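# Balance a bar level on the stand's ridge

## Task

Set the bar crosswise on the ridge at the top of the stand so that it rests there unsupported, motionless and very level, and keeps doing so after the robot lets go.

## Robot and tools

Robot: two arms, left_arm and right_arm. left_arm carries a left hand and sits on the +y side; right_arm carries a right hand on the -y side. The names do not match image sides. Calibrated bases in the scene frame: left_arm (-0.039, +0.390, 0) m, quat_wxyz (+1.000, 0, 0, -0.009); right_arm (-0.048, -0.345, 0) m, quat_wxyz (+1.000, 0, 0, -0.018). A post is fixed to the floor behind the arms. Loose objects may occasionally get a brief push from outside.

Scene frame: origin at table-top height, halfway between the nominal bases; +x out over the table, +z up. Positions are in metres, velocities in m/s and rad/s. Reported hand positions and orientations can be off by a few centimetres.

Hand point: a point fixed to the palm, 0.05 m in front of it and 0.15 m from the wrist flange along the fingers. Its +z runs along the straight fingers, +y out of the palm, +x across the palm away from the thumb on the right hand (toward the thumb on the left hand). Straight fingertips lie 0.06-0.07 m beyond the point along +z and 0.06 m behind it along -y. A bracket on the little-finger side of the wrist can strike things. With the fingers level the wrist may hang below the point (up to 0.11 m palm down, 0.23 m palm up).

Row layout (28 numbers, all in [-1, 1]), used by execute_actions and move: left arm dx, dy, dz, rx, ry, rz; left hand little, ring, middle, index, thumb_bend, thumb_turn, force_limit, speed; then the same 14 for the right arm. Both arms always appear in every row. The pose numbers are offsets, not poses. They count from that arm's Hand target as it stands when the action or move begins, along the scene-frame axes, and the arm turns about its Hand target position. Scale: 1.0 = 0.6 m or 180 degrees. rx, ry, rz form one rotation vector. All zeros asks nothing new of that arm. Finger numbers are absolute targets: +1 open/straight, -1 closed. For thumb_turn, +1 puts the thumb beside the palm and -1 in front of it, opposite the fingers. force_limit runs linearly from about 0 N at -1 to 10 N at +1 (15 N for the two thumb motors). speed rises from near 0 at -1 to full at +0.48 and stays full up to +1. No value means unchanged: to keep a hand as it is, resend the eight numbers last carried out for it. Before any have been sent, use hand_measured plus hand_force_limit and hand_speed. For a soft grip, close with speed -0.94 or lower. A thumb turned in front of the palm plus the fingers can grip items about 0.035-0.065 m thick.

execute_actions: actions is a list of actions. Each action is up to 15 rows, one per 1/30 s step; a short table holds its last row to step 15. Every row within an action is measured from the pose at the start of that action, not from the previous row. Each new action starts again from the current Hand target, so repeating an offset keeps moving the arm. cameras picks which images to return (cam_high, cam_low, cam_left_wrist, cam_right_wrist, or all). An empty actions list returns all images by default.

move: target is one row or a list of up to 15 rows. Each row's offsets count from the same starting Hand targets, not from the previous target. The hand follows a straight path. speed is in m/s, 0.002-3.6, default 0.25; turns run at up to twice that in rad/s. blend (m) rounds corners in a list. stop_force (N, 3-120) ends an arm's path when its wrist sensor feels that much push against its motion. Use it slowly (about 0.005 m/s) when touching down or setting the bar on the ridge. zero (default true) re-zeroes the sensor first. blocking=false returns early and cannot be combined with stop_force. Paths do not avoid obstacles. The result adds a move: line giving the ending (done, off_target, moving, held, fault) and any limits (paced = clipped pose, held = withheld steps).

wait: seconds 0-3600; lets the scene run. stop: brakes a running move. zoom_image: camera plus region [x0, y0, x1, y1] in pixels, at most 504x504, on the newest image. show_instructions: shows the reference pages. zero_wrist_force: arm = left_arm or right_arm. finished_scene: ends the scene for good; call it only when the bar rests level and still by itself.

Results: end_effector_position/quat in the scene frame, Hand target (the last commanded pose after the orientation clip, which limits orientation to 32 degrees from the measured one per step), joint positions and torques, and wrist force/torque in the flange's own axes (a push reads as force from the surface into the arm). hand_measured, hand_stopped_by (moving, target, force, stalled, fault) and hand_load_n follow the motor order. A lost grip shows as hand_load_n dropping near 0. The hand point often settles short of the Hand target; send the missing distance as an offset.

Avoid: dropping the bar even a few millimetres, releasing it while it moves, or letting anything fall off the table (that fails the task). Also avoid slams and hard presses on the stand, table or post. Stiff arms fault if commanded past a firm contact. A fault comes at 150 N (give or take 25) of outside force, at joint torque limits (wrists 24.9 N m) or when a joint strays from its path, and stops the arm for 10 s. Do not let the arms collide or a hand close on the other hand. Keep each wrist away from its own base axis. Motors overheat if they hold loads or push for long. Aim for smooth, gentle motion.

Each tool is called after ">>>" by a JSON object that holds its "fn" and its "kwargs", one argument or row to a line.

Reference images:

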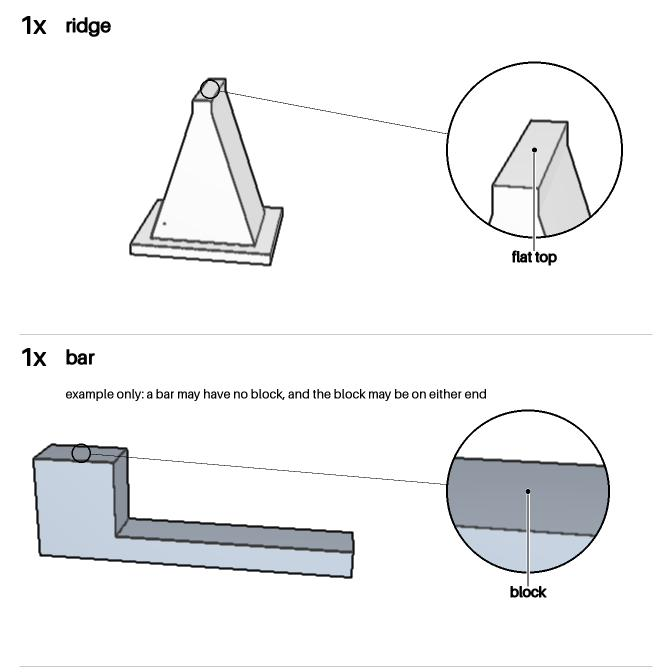

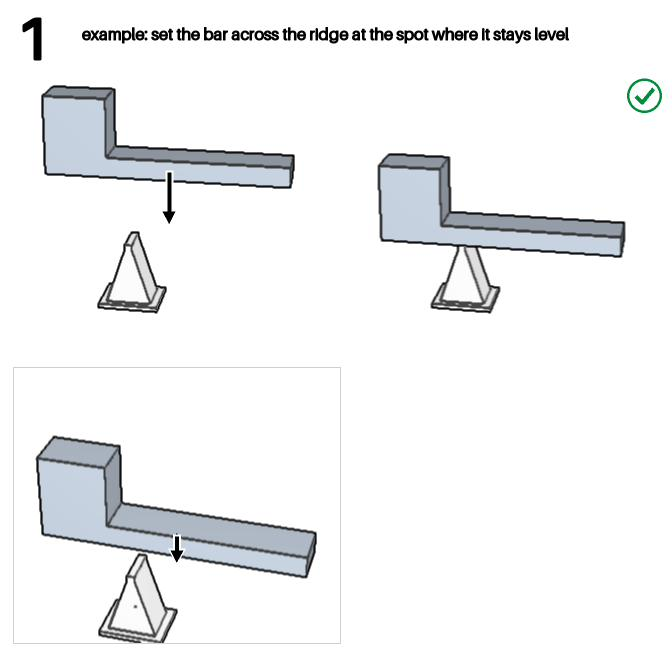

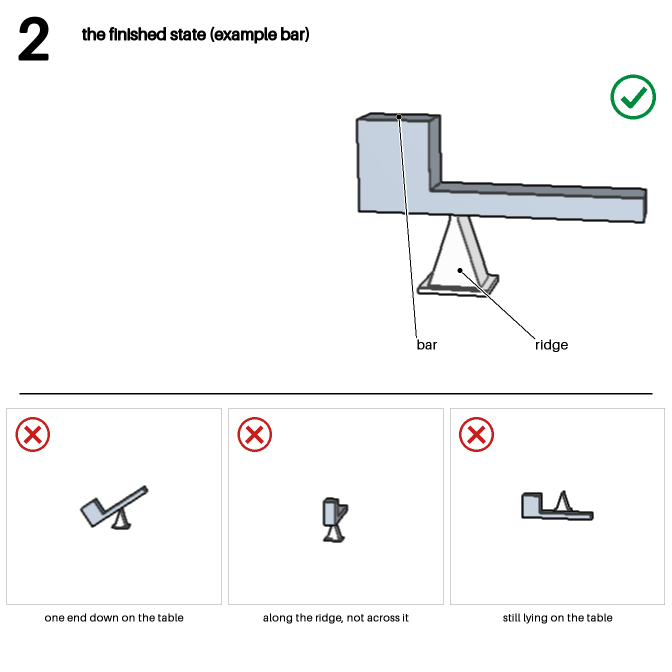

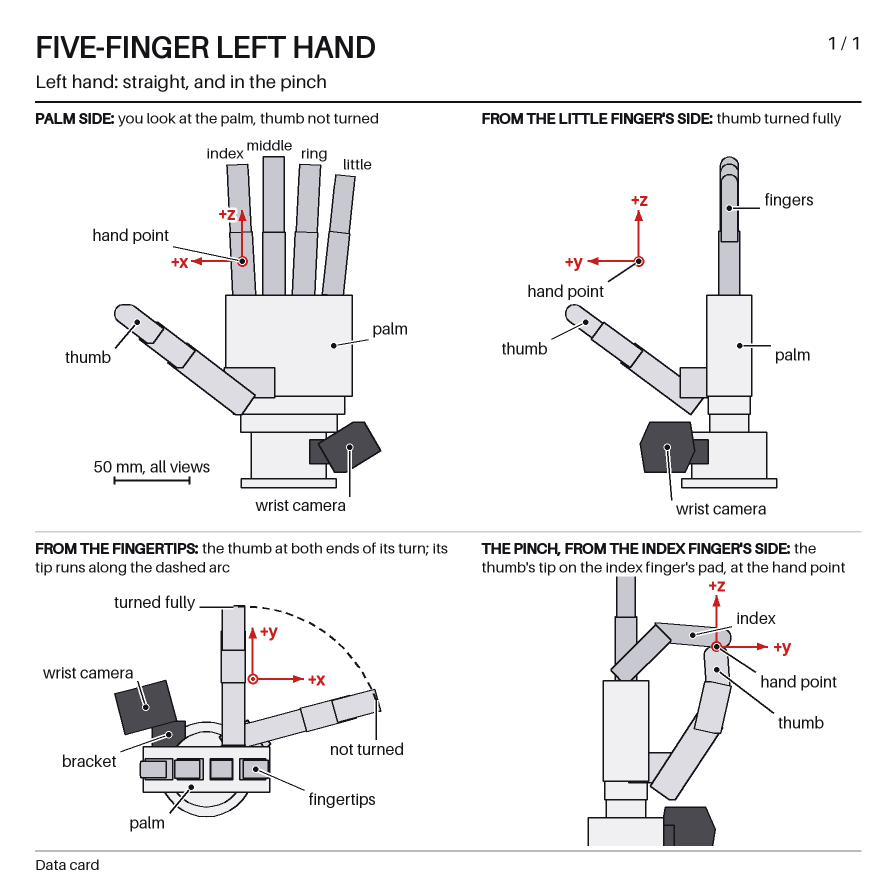

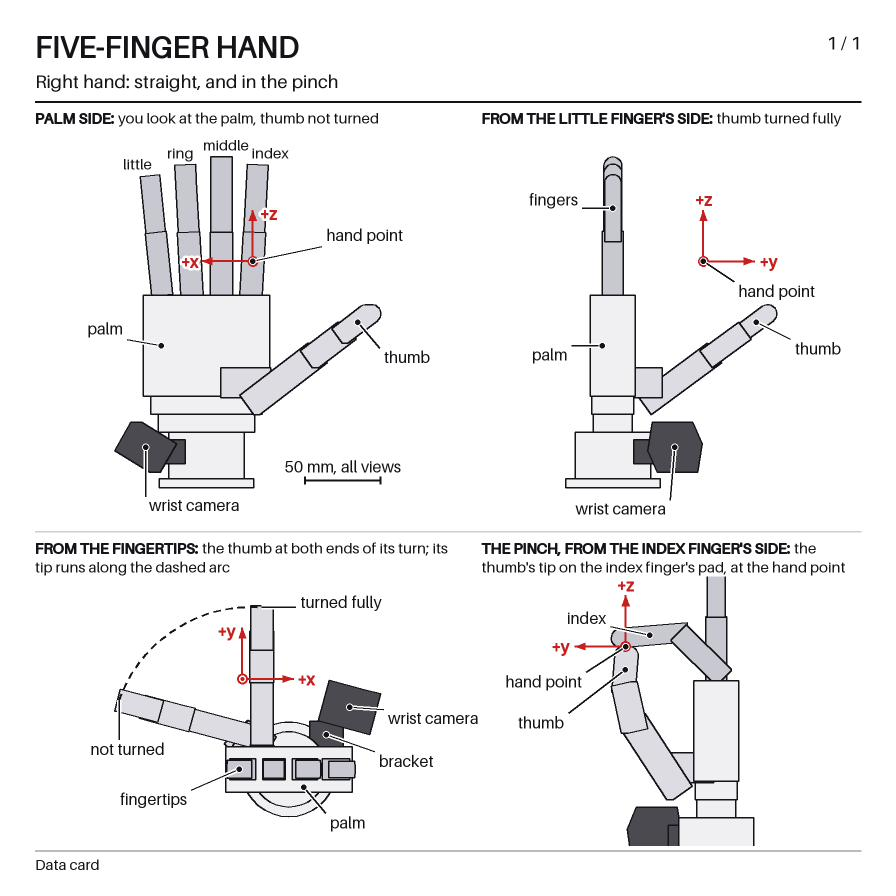

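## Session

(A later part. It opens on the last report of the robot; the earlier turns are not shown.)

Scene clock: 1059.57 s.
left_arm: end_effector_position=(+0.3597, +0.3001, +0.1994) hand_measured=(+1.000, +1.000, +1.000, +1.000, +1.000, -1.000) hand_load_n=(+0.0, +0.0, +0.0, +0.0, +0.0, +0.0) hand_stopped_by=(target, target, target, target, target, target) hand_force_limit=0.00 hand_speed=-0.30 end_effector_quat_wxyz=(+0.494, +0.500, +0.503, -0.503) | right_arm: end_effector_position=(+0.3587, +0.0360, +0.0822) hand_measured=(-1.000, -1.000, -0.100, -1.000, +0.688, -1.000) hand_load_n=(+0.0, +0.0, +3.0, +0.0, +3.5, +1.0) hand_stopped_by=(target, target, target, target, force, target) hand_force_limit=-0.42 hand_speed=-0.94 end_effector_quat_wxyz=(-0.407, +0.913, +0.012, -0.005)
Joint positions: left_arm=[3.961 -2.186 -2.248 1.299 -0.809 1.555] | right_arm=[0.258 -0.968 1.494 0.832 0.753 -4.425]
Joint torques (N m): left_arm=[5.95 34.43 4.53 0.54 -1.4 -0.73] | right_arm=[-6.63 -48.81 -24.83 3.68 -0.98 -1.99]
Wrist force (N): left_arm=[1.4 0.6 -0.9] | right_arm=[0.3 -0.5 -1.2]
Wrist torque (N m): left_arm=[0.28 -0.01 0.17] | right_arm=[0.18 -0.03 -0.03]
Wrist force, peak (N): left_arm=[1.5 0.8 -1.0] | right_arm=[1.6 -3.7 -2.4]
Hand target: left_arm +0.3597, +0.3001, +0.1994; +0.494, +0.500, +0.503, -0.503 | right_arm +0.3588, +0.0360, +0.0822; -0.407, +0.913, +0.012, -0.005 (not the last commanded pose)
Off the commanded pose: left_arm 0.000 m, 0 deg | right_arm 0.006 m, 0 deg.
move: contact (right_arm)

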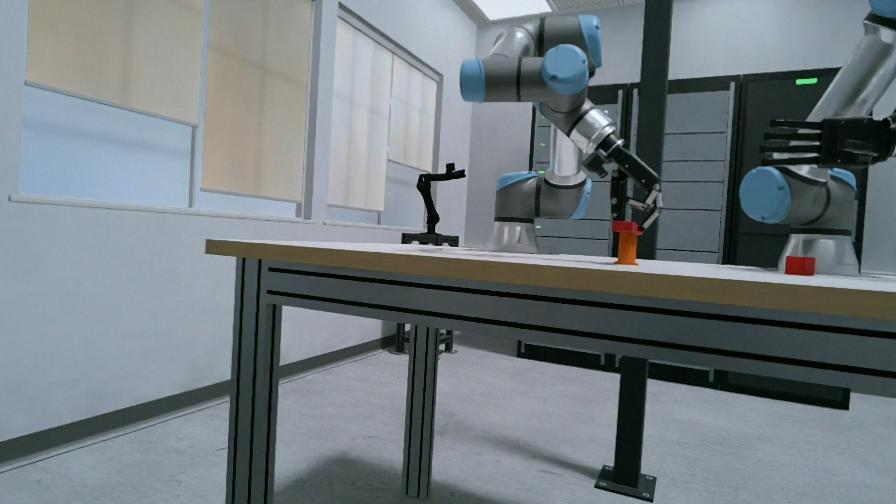

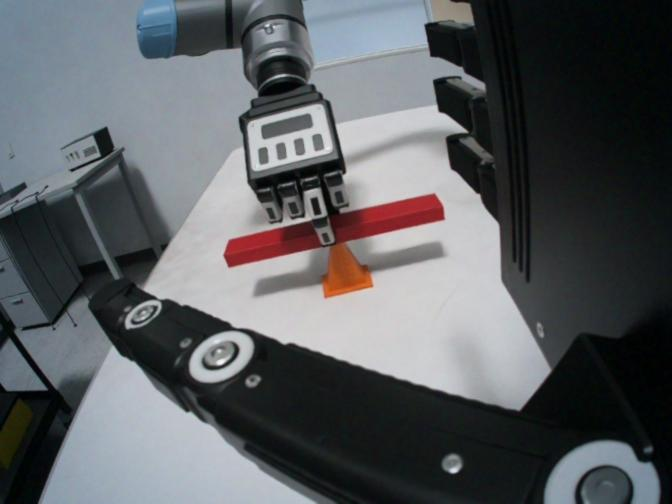

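>>> {"fn": "move", "kwargs": {
  "target": [0, 0, 0, 0, 0, 0, 1, 1, 1, 1, 1, -1, 0, -0.3, 0, 0, 0, 0, 0, 0, -1, -1, -0.1, -1, 0.702, -1, -0.42, -0.97],
  "cameras": []
}}

>>> {"fn": "move", "kwargs": {
  "target": [0, 0, 0, 0, 0, 0, 1, 1, 1, 1, 1, -1, 0, -0.3, 0, 0, 0, 0, 0, 0, -1, -1, -0.1, -1, 0.712, -1, -0.42, -0.97],
  "cameras": ["cam_low", "cam_left_wrist"]
}}

>>> {"fn": "zoom_image", "kwargs": {
  "camera": "cam_left_wrist",
  "region": [210, 180, 330, 300]
}}

>>> {"fn": "zoom_image", "kwargs": {
  "camera": "cam_left_wrist",
  "region": [330, 160, 460, 290]
}}

>>> {"fn": "zoom_image", "kwargs": {
  "camera": "cam_low",
  "region": [600, 190, 670, 270]
}}

Scene clock: 1073.83 s.
left_arm: end_effector_position=(+0.3597, +0.3001, +0.1994) hand_measured=(+1.000, +1.000, +1.000, +1.000, +1.000, -1.000) hand_load_n=(+0.0, +0.0, +0.0, +0.0, +0.0, +0.0) hand_stopped_by=(target, target, target, target, target, target) hand_force_limit=0.00 hand_speed=-0.30 end_effector_quat_wxyz=(+0.494, +0.500, +0.503, -0.503) | right_arm: end_effector_position=(+0.3588, +0.0360, +0.0822) hand_measured=(-1.000, -1.000, -0.100, -1.000, +0.702, -1.000) hand_load_n=(+0.5, +0.0, +2.0, +0.0, +1.5, +0.5) hand_stopped_by=(target, target, target, target, moving, target) hand_force_limit=-0.42 hand_speed=-0.97 end_effector_quat_wxyz=(-0.407, +0.913, +0.012, -0.005)
Joint positions: left_arm=[3.961 -2.186 -2.248 1.299 -0.809 1.555] | right_arm=[0.258 -0.968 1.494 0.832 0.753 -4.425]
Joint torques (N m): left_arm=[4.91 33.24 4.08 0.53 -1.58 -0.69] | right_arm=[-6.61 -49.39 -25.36 2.42 -1.03 -2.07]
Wrist force (N): left_arm=[1.2 0.4 -1.3] | right_arm=[0.0 0.8 0.2]
Wrist torque (N m): left_arm=[0.28 -0.01 0.17] | right_arm=[0.19 -0.05 0.00]
Wrist force, peak (N): left_arm=[1.4 0.8 -1.2] | right_arm=[0.3 -0.6 -1.4]
Hand target: left_arm +0.3597, +0.3001, +0.1994; +0.494, +0.500, +0.503, -0.503 | right_arm +0.3588, +0.0360, +0.0822; -0.407, +0.913, +0.012, -0.005
Off the commanded pose: left_arm 0.000 m, 0 deg | right_arm 0.000 m, 0 deg.
move: done

Scene clock: 1074.33 s.
left_arm: end_effector_position=(+0.3597, +0.3001, +0.1994) hand_measured=(+1.000, +1.000, +1.000, +1.000, +1.000, -1.000) hand_load_n=(+0.0, +0.0, +0.0, +0.0, +0.0, +0.0) hand_stopped_by=(target, target, target, target, target, target) hand_force_limit=0.00 hand_speed=-0.30 end_effector_quat_wxyz=(+0.494, +0.500, +0.503, -0.503) | right_arm: end_effector_position=(+0.3588, +0.0360, +0.0822) hand_measured=(-1.000, -1.000, -0.100, -1.000, +0.712, -1.000) hand_load_n=(+0.0, +0.0, +0.5, +0.0, +0.5, +0.5) hand_stopped_by=(target, target, target, target, target, target) hand_force_limit=-0.42 hand_speed=-0.97 end_effector_quat_wxyz=(-0.407, +0.913, +0.012, -0.005)
Joint positions: left_arm=[3.961 -2.186 -2.248 1.299 -0.809 1.555] | right_arm=[0.258 -0.968 1.494 0.832 0.753 -4.425]
Joint torques (N m): left_arm=[5.12 34.87 5.67 0.47 -1.83 -0.72] | right_arm=[-6.75 -48.62 -25.02 2.37 -1.02 -2.1]
Wrist force (N): left_arm=[1.4 0.5 -1.0] | right_arm=[0.1 0.6 0.1]
Wrist torque (N m): left_arm=[0.27 -0.02 0.17] | right_arm=[0.19 -0.06 -0.01]
Wrist force, peak (N): left_arm=[1.5 0.8 -0.8] | right_arm=[0.1 1.1 0.4]
Hand target: left_arm +0.3597, +0.3001, +0.1994; +0.494, +0.500, +0.503, -0.503 | right_arm +0.3588, +0.0360, +0.0822; -0.407, +0.913, +0.012, -0.005
Off the commanded pose: left_arm 0.000 m, 0 deg | right_arm 0.000 m, 0 deg.
move: done

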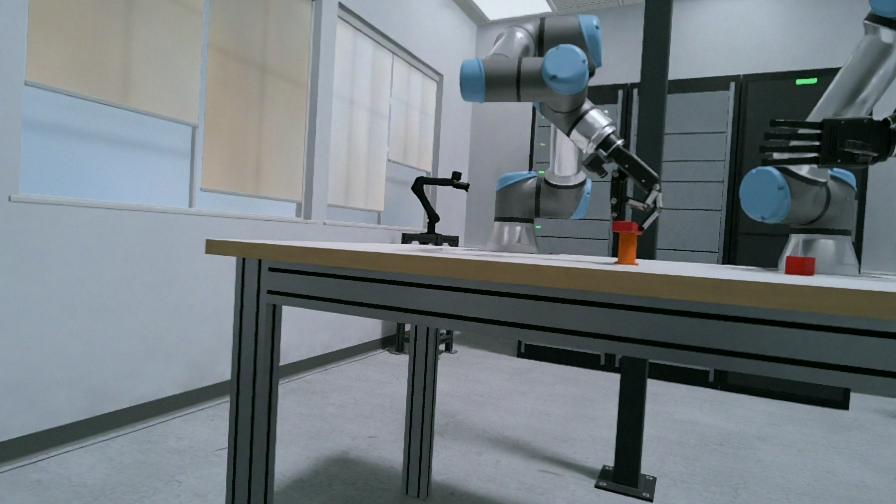

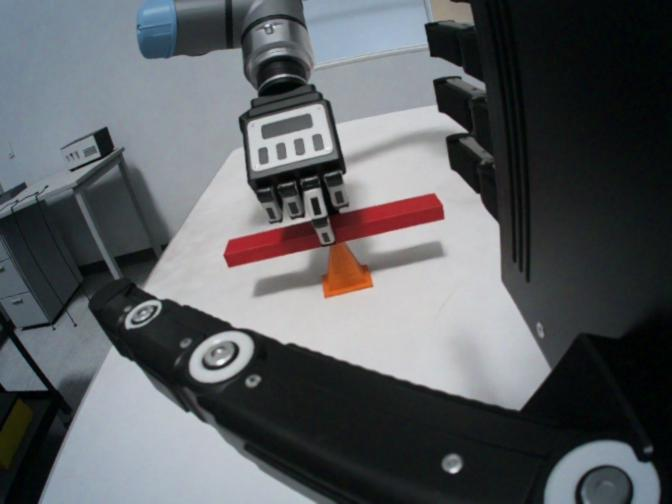

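Scaled by 4.200 from the camera's image (finer frame: 960x720).

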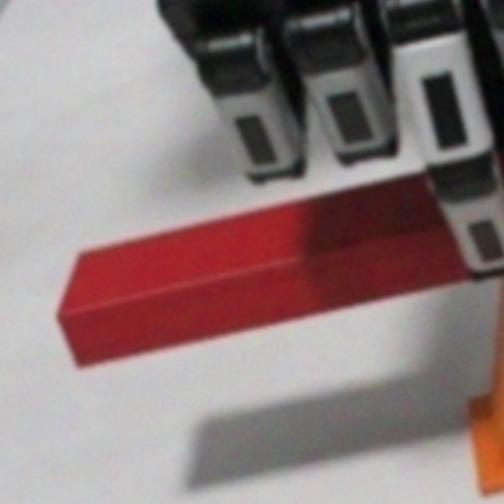

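Scaled by 3.877 from the camera's image (finer frame: 960x720).

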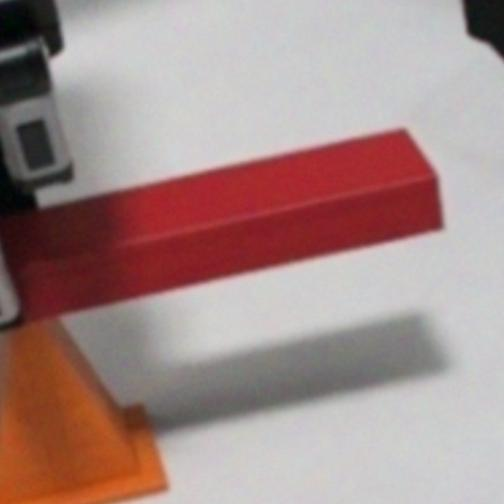

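Scaled by 6.300 from the camera's image (finer frame: 1280x720).

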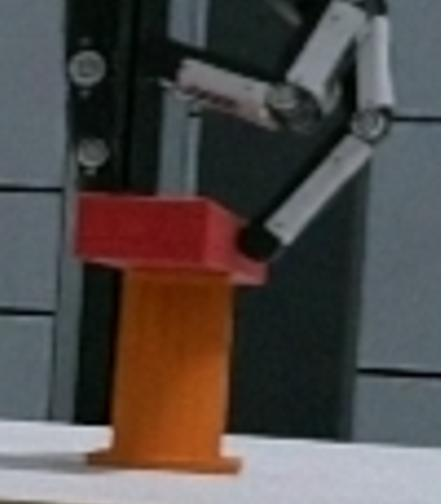

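>>> {"fn": "move", "kwargs": {
  "target": [0, 0, 0, 0, 0, 0, 1, 1, 1, 1, 1, -1, 0, -0.3, 0, 0, 0, 0, 0, 0, -1, -1, -0.1, -1, 0.722, -1, -0.42, -0.97],
  "cameras": ["cam_low", "cam_left_wrist"]
}}

>>> {"fn": "zoom_image", "kwargs": {
  "camera": "cam_left_wrist",
  "region": [210, 180, 330, 300]
}}

>>> {"fn": "zoom_image", "kwargs": {
  "camera": "cam_left_wrist",
  "region": [330, 160, 460, 290]
}}

>>> {"fn": "zoom_image", "kwargs": {
  "camera": "cam_low",
  "region": [600, 190, 670, 270]
}}

Scene clock: 1087.77 s.
left_arm: end_effector_position=(+0.3597, +0.3001, +0.1994) hand_measured=(+1.000, +1.000, +1.000, +1.000, +1.000, -1.000) hand_load_n=(+0.0, +0.0, +0.0, +0.0, +0.0, +0.0) hand_stopped_by=(target, target, target, target, target, target) hand_force_limit=0.00 hand_speed=-0.30 end_effector_quat_wxyz=(+0.494, +0.500, +0.503, -0.503) | right_arm: end_effector_position=(+0.3588, +0.0360, +0.0822) hand_measured=(-1.000, -1.000, -0.100, -1.000, +0.722, -1.000) hand_load_n=(+0.5, +0.0, +0.0, +0.0, +0.0, +0.0) hand_stopped_by=(target, target, target, target, target, target) hand_force_limit=-0.42 hand_speed=-0.97 end_effector_quat_wxyz=(-0.407, +0.913, +0.012, -0.005)
Joint positions: left_arm=[3.961 -2.186 -2.248 1.299 -0.809 1.555] | right_arm=[0.258 -0.968 1.494 0.832 0.753 -4.425]
Joint torques (N m): left_arm=[5.7 34.48 3.85 0.69 -1.61 -0.58] | right_arm=[-7.14 -48.75 -24.61 1.19 -0.93 -1.97]
Wrist force (N): left_arm=[1.2 0.7 -1.0] | right_arm=[-0.1 -0.2 -0.4]
Wrist torque (N m): left_arm=[0.30 0.01 0.16] | right_arm=[0.13 -0.02 -0.03]
Wrist force, peak (N): left_arm=[1.5 0.7 -1.0] | right_arm=[0.2 0.9 0.0]
Hand target: left_arm +0.3597, +0.3001, +0.1994; +0.494, +0.500, +0.503, -0.503 | right_arm +0.3588, +0.0360, +0.0822; -0.407, +0.913, +0.012, -0.005
Off the commanded pose: left_arm 0.000 m, 0 deg | right_arm 0.000 m, 0 deg.
move: done

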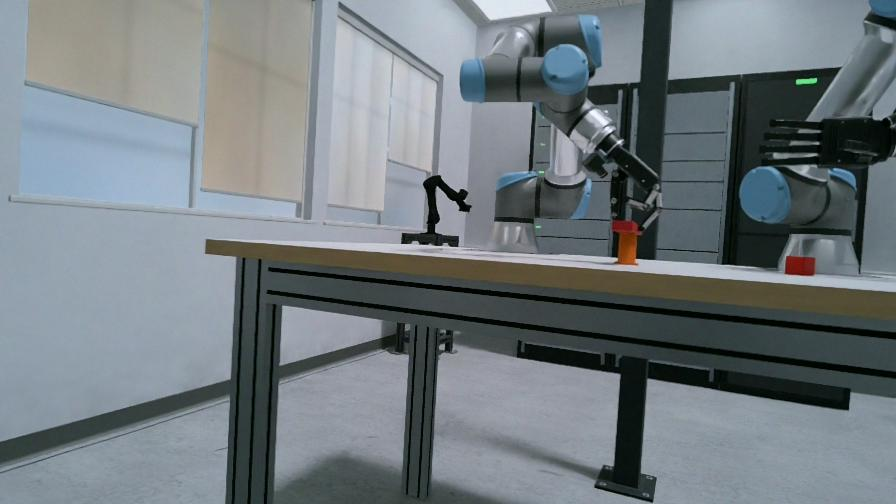

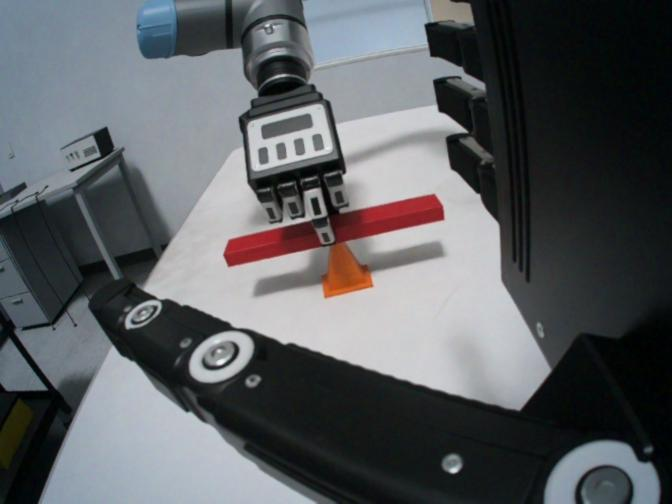

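Scaled by 4.200 from the camera's image (finer frame: 960x720).

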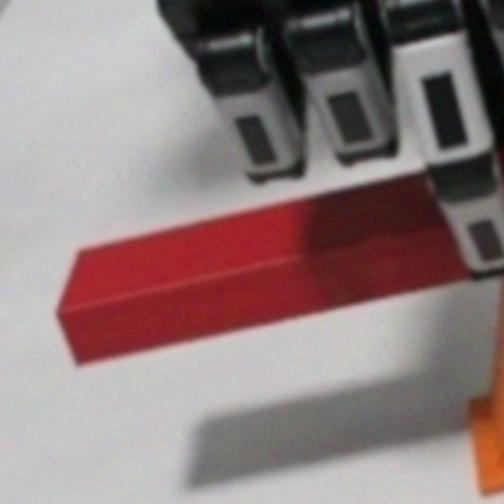

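Scaled by 3.877 from the camera's image (finer frame: 960x720).

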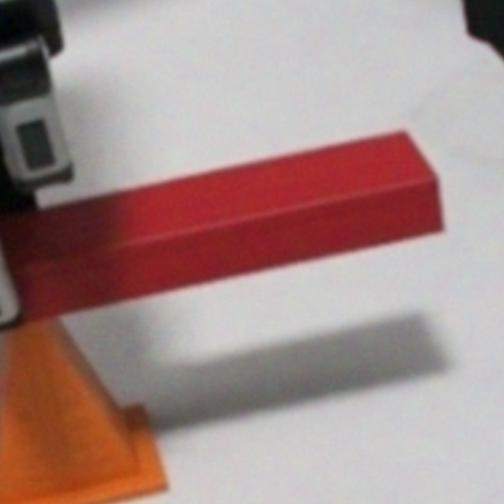

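Scaled by 6.300 from the camera's image (finer frame: 1280x720).

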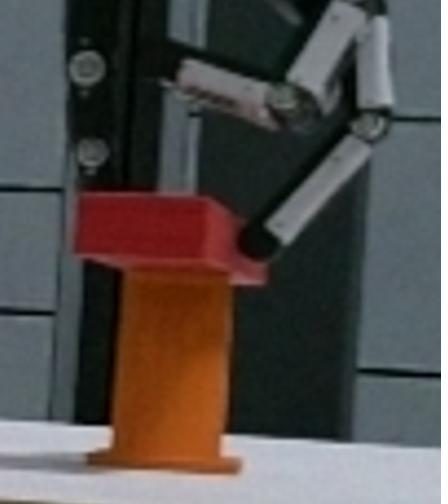

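>>> {"fn": "move", "kwargs": {
  "target": [0, 0, 0, 0, 0, 0, 1, 1, 1, 1, 1, -1, 0, -0.3, 0, 0, 0, 0, 0, 0, -1, -1, -0.1, -1, 1, -1, -0.42, -0.85],
  "cameras": ["cam_low", "cam_left_wrist"]
}}

>>> {"fn": "zoom_image", "kwargs": {
  "camera": "cam_left_wrist",
  "region": [210, 180, 330, 300]
}}

>>> {"fn": "zoom_image", "kwargs": {
  "camera": "cam_left_wrist",
  "region": [330, 160, 460, 290]
}}

>>> {"fn": "zoom_image", "kwargs": {
  "camera": "cam_low",
  "region": [600, 190, 670, 270]
}}

Scene clock: 1103.43 s.
left_arm: end_effector_position=(+0.3597, +0.3001, +0.1994) hand_measured=(+1.000, +1.000, +1.000, +1.000, +1.000, -1.000) hand_load_n=(+0.0, +0.0, +0.0, +0.0, +0.0, +0.5) hand_stopped_by=(target, target, target, target, target, target) hand_force_limit=0.00 hand_speed=-0.30 end_effector_quat_wxyz=(+0.494, +0.500, +0.503, -0.503) | right_arm: end_effector_position=(+0.3588, +0.0360, +0.0822) hand_measured=(-1.000, -1.000, -0.100, -1.000, +1.000, -1.000) hand_load_n=(+0.0, +0.0, +0.5, +0.5, +0.0, +0.0) hand_stopped_by=(target, target, target, target, target, target) hand_force_limit=-0.42 hand_speed=-0.85 end_effector_quat_wxyz=(-0.407, +0.913, +0.012, -0.005)
Joint positions: left_arm=[3.961 -2.186 -2.248 1.299 -0.809 1.555] | right_arm=[0.258 -0.968 1.494 0.832 0.753 -4.425]
Joint torques (N m): left_arm=[4.63 33.71 3.92 0.34 -1.54 -0.62] | right_arm=[-6.68 -47.99 -24.59 0.7 -1.06 -2.11]
Wrist force (N): left_arm=[1.4 0.8 -1.1] | right_arm=[-0.2 0.0 -0.4]
Wrist torque (N m): left_arm=[0.32 -0.02 0.16] | right_arm=[0.16 -0.02 -0.03]
Wrist force, peak (N): left_arm=[1.5 0.5 -1.3] | right_arm=[-0.2 0.0 -0.7]
Hand target: left_arm +0.3597, +0.3001, +0.1994; +0.494, +0.500, +0.503, -0.503 | right_arm +0.3588, +0.0360, +0.0822; -0.407, +0.913, +0.012, -0.005
Off the commanded pose: left_arm 0.000 m, 0 deg | right_arm 0.000 m, 0 deg.
move: done

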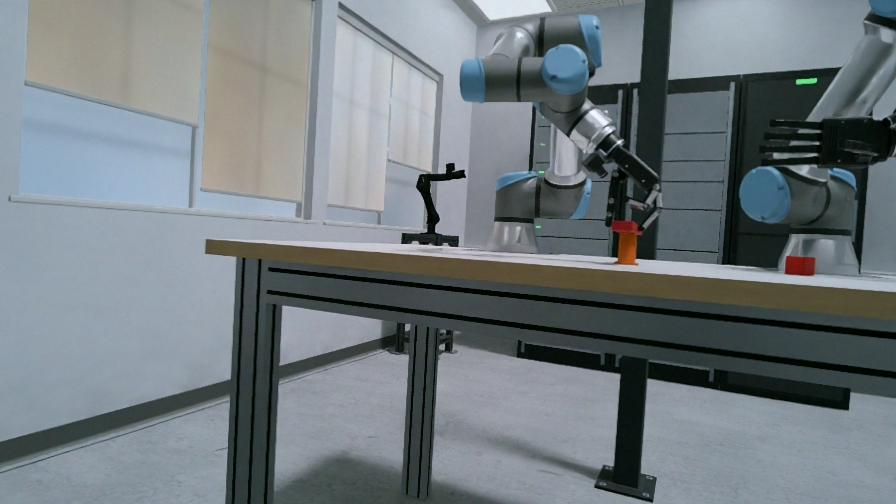

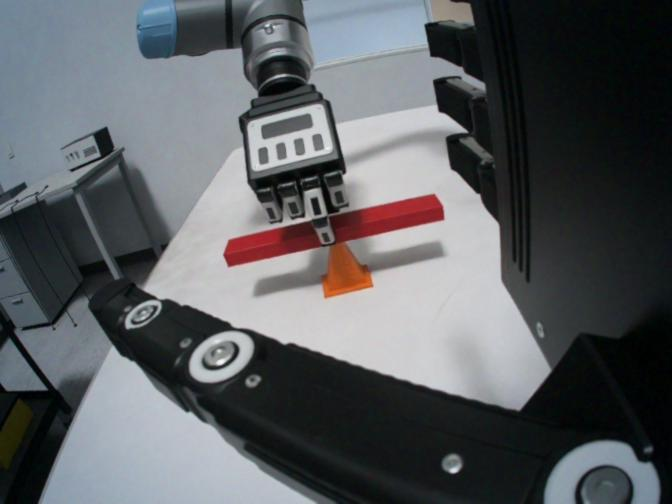

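Scaled by 4.200 from the camera's image (finer frame: 960x720).

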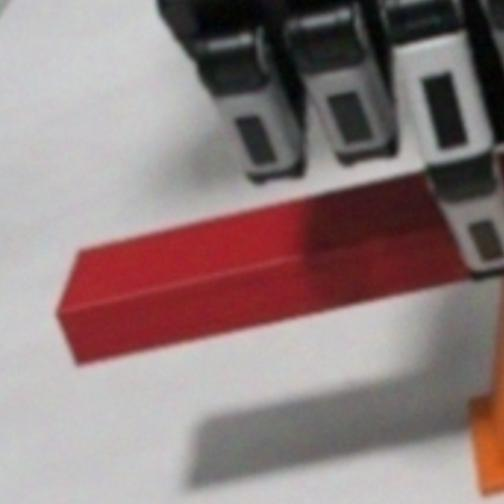

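Scaled by 3.877 from the camera's image (finer frame: 960x720).

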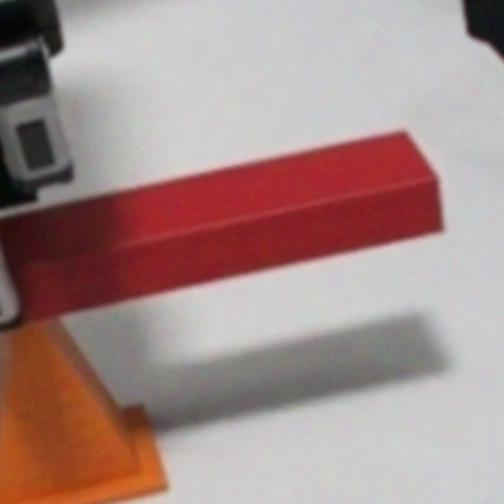

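Scaled by 6.300 from the camera's image (finer frame: 1280x720).

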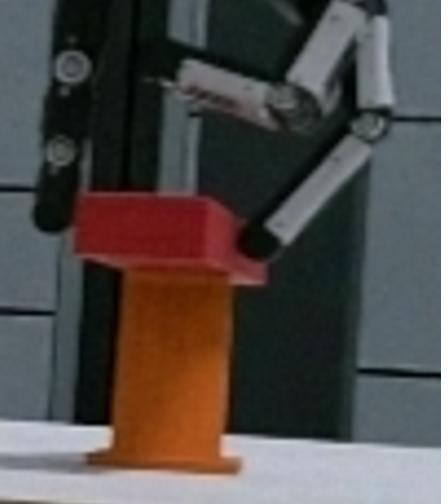

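>>> {"fn": "move", "kwargs": {
  "target": [0, 0, 0, 0, 0, 0, 1, 1, 1, 1, 1, -1, 0, -0.3, 0, 0.01, 0, 0, 0, 0, -1, -1, -0.1, -1, 1, -1, -0.42, -0.85],
  "cameras": [],
  "speed": 0.015
}}

>>> {"fn": "move", "kwargs": {
  "target": [0, 0, 0, 0, 0, 0, 1, 1, 1, 1, 1, -1, 0, -0.3, 0, 0, 0.2, 0, 0, 0, -1, -1, -0.1, -1, 1, -1, -0.42, -0.85],
  "cameras": ["all"],
  "speed": 0.05
}}

>>> {"fn": "zoom_image", "kwargs": {
  "camera": "cam_left_wrist",
  "region": [210, 150, 460, 310]
}}

>>> {"fn": "zoom_image", "kwargs": {
  "camera": "cam_low",
  "region": [600, 190, 670, 270]
}}

Scene clock: 1119.37 s.
left_arm: end_effector_position=(+0.3597, +0.3001, +0.1994) hand_measured=(+1.000, +1.000, +1.000, +1.000, +1.000, -1.000) hand_load_n=(+0.0, +0.0, +0.0, +0.0, +0.0, +0.0) hand_stopped_by=(target, target, target, target, target, target) hand_force_limit=0.00 hand_speed=-0.30 end_effector_quat_wxyz=(+0.494, +0.500, +0.503, -0.503) | right_arm: end_effector_position=(+0.3588, +0.0422, +0.0822) hand_measured=(-1.000, -1.000, -0.100, -1.000, +1.000, -1.000) hand_load_n=(+0.0, +0.0, +0.0, +0.0, +0.0, +0.0) hand_stopped_by=(target, target, target, target, target, target) hand_force_limit=-0.42 hand_speed=-0.85 end_effector_quat_wxyz=(-0.407, +0.913, +0.012, -0.005)
Joint positions: left_arm=[3.961 -2.186 -2.248 1.299 -0.809 1.555] | right_arm=[0.27 -0.964 1.483 0.826 0.756 -4.407]
Joint torques (N m): left_arm=[4.66 33.73 3.67 0.27 -1.56 -0.37] | right_arm=[-7.54 -35.52 -7.77 2.07 0.4 -1.72]
Wrist force (N): left_arm=[1.4 0.8 -1.0] | right_arm=[0.1 -0.1 -0.5]
Wrist torque (N m): left_arm=[0.31 -0.01 0.17] | right_arm=[0.14 -0.05 -0.01]
Wrist force, peak (N): left_arm=[1.4 0.6 -1.3] | right_arm=[-0.1 0.0 -0.8]
Hand target: left_arm +0.3597, +0.3001, +0.1994; +0.494, +0.500, +0.503, -0.503 | right_arm +0.3588, +0.0420, +0.0822; -0.407, +0.913, +0.012, -0.005
Off the commanded pose: left_arm 0.000 m, 0 deg | right_arm 0.000 m, 0 deg.
move: done

Scene clock: 1122.10 s.
left_arm: end_effector_position=(+0.3597, +0.3001, +0.1994) hand_measured=(+1.000, +1.000, +1.000, +1.000, +1.000, -1.000) hand_load_n=(+0.0, +0.0, +0.0, +0.0, +0.0, +0.5) hand_stopped_by=(target, target, target, target, target, target) hand_force_limit=0.00 hand_speed=-0.30 end_effector_quat_wxyz=(+0.494, +0.500, +0.503, -0.503) | right_arm: end_effector_position=(+0.3588, +0.0421, +0.2023) hand_measured=(-1.000, -1.000, -0.100, -1.000, +1.000, -1.000) hand_load_n=(+0.0, +0.0, +0.0, +0.0, +0.0, +0.0) hand_stopped_by=(target, target, target, target, target, target) hand_force_limit=-0.42 hand_speed=-0.85 end_effector_quat_wxyz=(-0.407, +0.913, +0.012, -0.005)
Joint positions: left_arm=[3.961 -2.186 -2.248 1.299 -0.809 1.555] | right_arm=[0.27 -1.072 1.327 1.091 0.756 -4.408]
Joint torques (N m): left_arm=[5.72 34.35 3.73 0.64 -1.44 -0.72] | right_arm=[-8.69 -25.69 -8.21 0 -2.74 -2.17]
Wrist force (N): left_arm=[1.5 0.7 -0.9] | right_arm=[0.0 -0.2 -0.4]
Wrist torque (N m): left_arm=[0.30 -0.03 0.18] | right_arm=[0.10 -0.04 0.06]
Wrist force, peak (N): left_arm=[1.3 0.7 -1.4] | right_arm=[-0.2 -0.3 -0.8]
Hand target: left_arm +0.3597, +0.3001, +0.1994; +0.494, +0.500, +0.503, -0.503 | right_arm +0.3588, +0.0420, +0.2022; -0.407, +0.913, +0.012, -0.005
Off the commanded pose: left_arm 0.000 m, 0 deg | right_arm 0.000 m, 0 deg.
move: done

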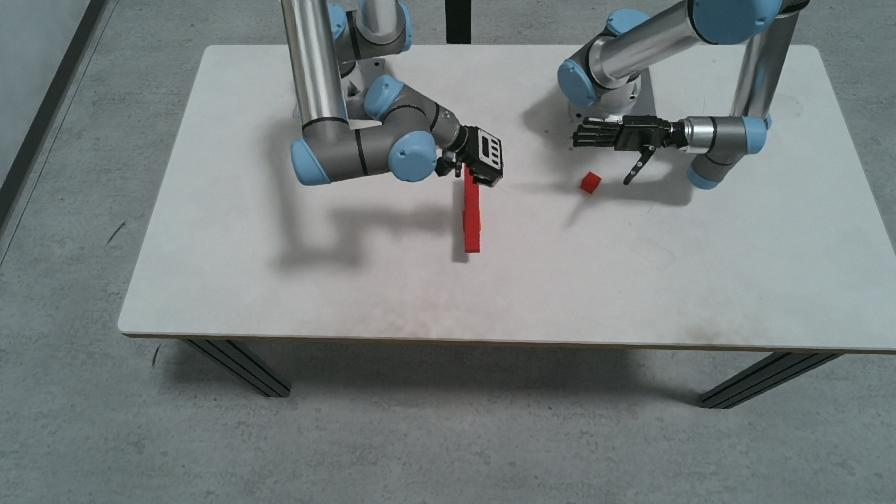

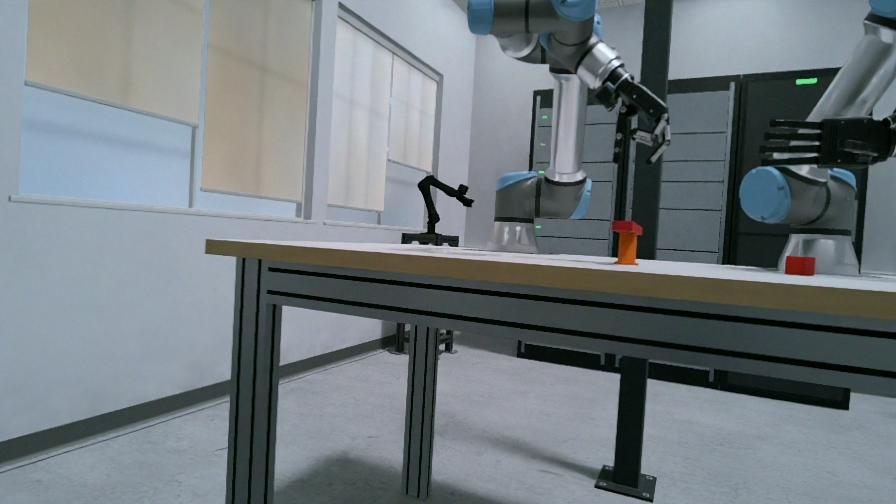

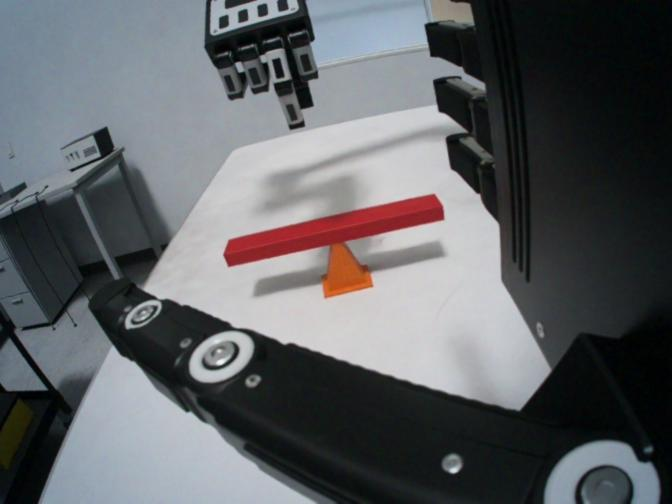

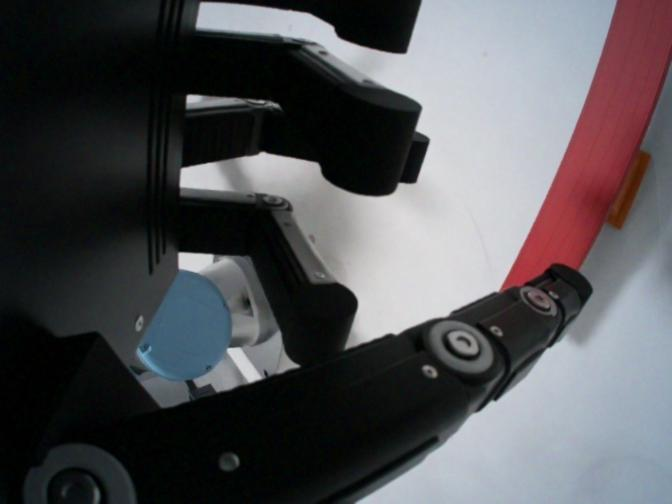

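Scaled by 2.016 from the camera's image (finer frame: 960x720).

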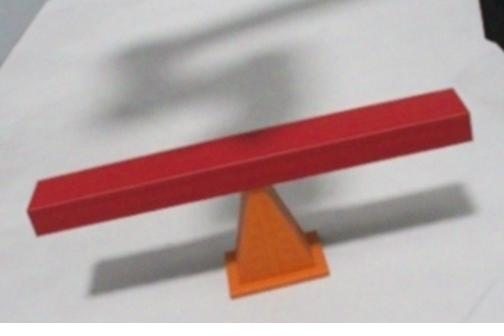

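Scaled by 6.300 from the camera's image (finer frame: 1280x720).

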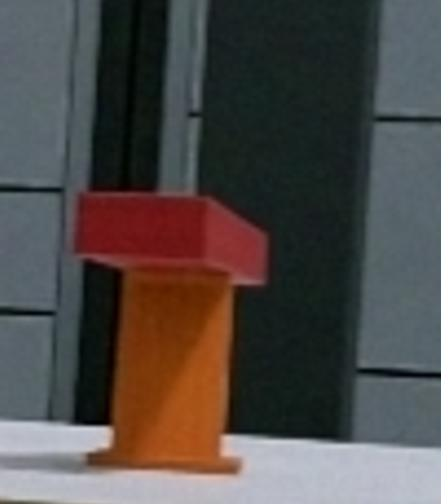

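>>> {"fn": "move", "kwargs": {
  "target": [0, 0, 0, 0, 0, 0, 1, 1, 1, 1, 1, -1, 0, -0.3, -0.1, -0.35, 0.1, 0, 0, 0, -1, -1, -0.1, -1, 1, -1, -0.42, -0.85],
  "cameras": [],
  "speed": 0.15
}}

>>> {"fn": "wait", "kwargs": {
  "seconds": 5,
  "cameras": ["all"]
}}

>>> {"fn": "zoom_image", "kwargs": {
  "camera": "cam_left_wrist",
  "region": [210, 150, 460, 310]
}}

>>> {"fn": "zoom_image", "kwargs": {
  "camera": "cam_low",
  "region": [600, 190, 670, 270]
}}

>>> {"fn": "zoom_image", "kwargs": {
  "camera": "cam_high",
  "region": [430, 150, 520, 260]
}}

Scene clock: 1138.30 s.
left_arm: end_effector_position=(+0.3597, +0.3001, +0.1994) hand_measured=(+1.000, +1.000, +1.000, +1.000, +1.000, -1.000) hand_load_n=(+0.0, +0.0, +0.0, +0.0, +0.0, +0.0) hand_stopped_by=(target, target, target, target, target, target) hand_force_limit=0.00 hand_speed=-0.30 end_effector_quat_wxyz=(+0.494, +0.500, +0.503, -0.503) | right_arm: end_effector_position=(+0.2987, -0.1679, +0.2622) hand_measured=(-1.000, -1.000, -0.100, -1.000, +1.000, -1.000) hand_load_n=(+0.0, +0.0, +0.0, +0.0, +0.0, +0.0) hand_stopped_by=(target, target, target, target, target, target) hand_force_limit=-0.42 hand_speed=-0.85 end_effector_quat_wxyz=(-0.407, +0.913, +0.012, -0.005)
Joint positions: left_arm=[3.961 -2.186 -2.248 1.299 -0.809 1.555] | right_arm=[-0.235 -1.368 1.72 1.534 0.78 -5.143]
Joint torques (N m): left_arm=[5.58 33.13 3.52 0.38 -1.21 -0.71] | right_arm=[-8.9 -17.97 -21.35 4.08 -2.48 -1.79]
Wrist force (N): left_arm=[1.3 0.5 -0.9] | right_arm=[0.0 0.2 -0.6]
Wrist torque (N m): left_arm=[0.28 -0.01 0.17] | right_arm=[0.17 -0.03 -0.02]
Wrist force, peak (N): left_arm=[1.5 0.8 -1.2] | right_arm=[-0.2 1.0 -1.5]
Hand target: left_arm +0.3597, +0.3001, +0.1994; +0.494, +0.500, +0.503, -0.503 | right_arm +0.2988, -0.1680, +0.2622; -0.407, +0.913, +0.012, -0.005
Off the commanded pose: left_arm 0.000 m, 0 deg | right_arm 0.000 m, 0 deg.
move: done

Scene clock: 1143.30 s.
left_arm: end_effector_position=(+0.3597, +0.3001, +0.1994) hand_measured=(+1.000, +1.000, +1.000, +1.000, +1.000, -1.000) hand_load_n=(+0.0, +0.0, +0.0, +0.0, +0.0, +0.5) hand_stopped_by=(target, target, target, target, target, target) hand_force_limit=0.00 hand_speed=-0.30 end_effector_quat_wxyz=(+0.494, +0.500, +0.503, -0.503) | right_arm: end_effector_position=(+0.2988, -0.1680, +0.2622) hand_measured=(-1.000, -1.000, -0.100, -1.000, +1.000, -1.000) hand_load_n=(+0.0, +0.0, +0.0, +0.5, +0.0, +0.0) hand_stopped_by=(target, target, target, target, target, target) hand_force_limit=-0.42 hand_speed=-0.85 end_effector_quat_wxyz=(-0.407, +0.913, +0.012, -0.005)
Joint positions: left_arm=[3.961 -2.186 -2.248 1.299 -0.809 1.555] | right_arm=[-0.236 -1.368 1.72 1.535 0.78 -5.143]
Joint torques (N m): left_arm=[4.22 33.68 3.62 0.39 -1.7 -0.47] | right_arm=[-8.85 -12.98 -21.03 4.24 0.55 -1.78]
Wrist force (N): left_arm=[1.2 0.5 -0.9] | right_arm=[0.0 0.1 -0.3]
Wrist torque (N m): left_arm=[0.26 0.01 0.16] | right_arm=[0.14 -0.03 0.06]
Wrist force, peak (N): left_arm=[1.4 0.7 -1.1] | right_arm=[0.0 0.2 -0.8]
Hand target: left_arm +0.3597, +0.3001, +0.1994; +0.494, +0.500, +0.503, -0.503 | right_arm +0.2988, -0.1680, +0.2622; -0.407, +0.913, +0.012, -0.005
Off the commanded pose: left_arm 0.000 m, 0 deg | right_arm 0.000 m, 0 deg.
wait: 5.00 s; at rest by 0.17 s

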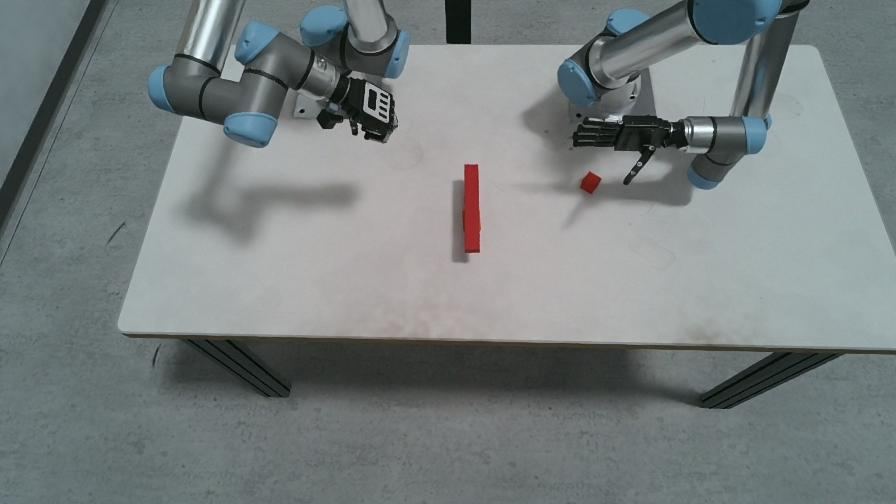

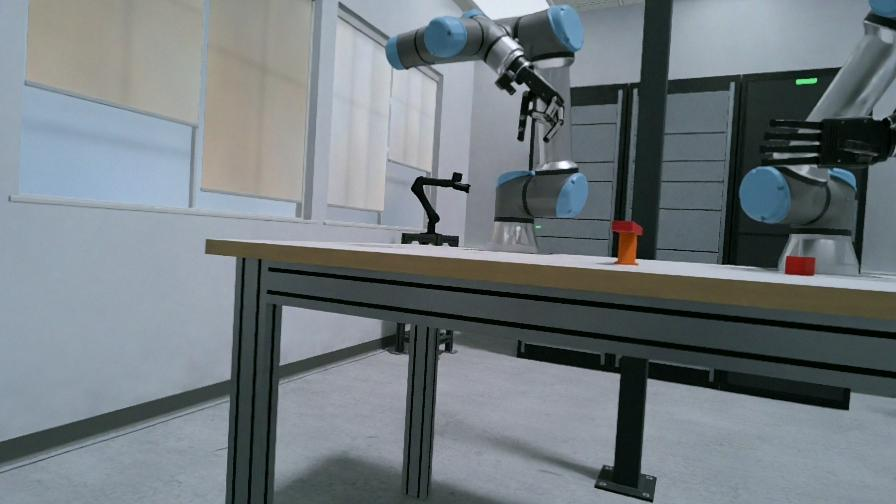

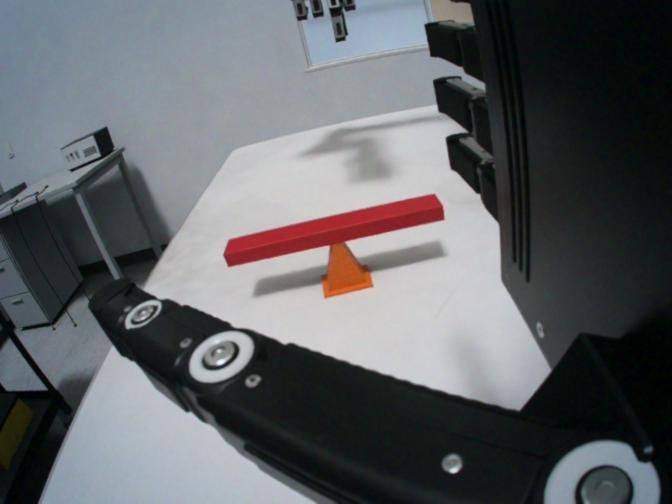

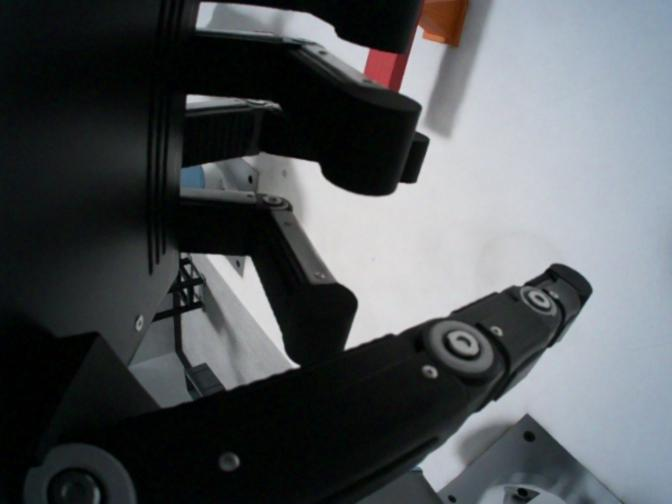

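Scaled by 2.016 from the camera's image (finer frame: 960x720).

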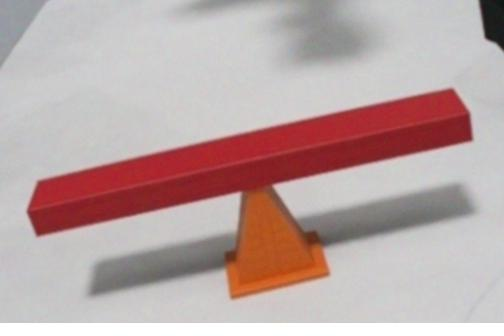

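Scaled by 6.300 from the camera's image (finer frame: 1280x720).

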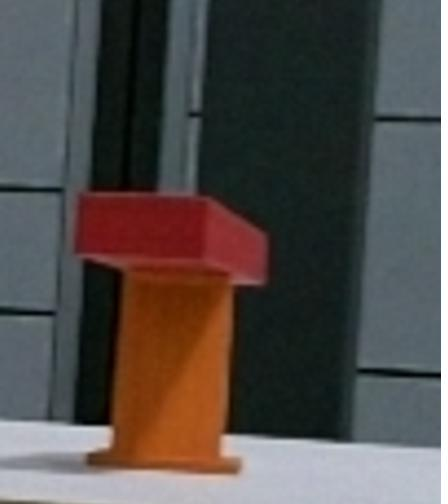

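Scaled by 4.582 from the camera's image (finer frame: 1280x720).

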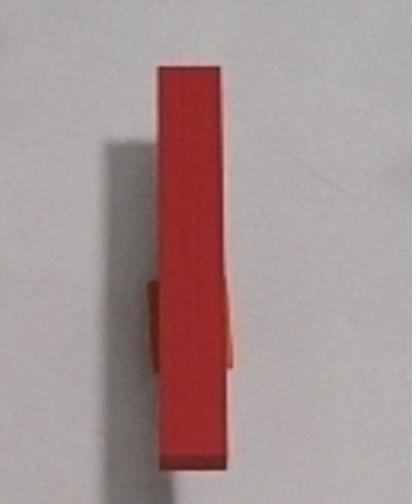

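>>> {"fn": "finished_scene", "kwargs": {

}}

The scene is finished: the task was done.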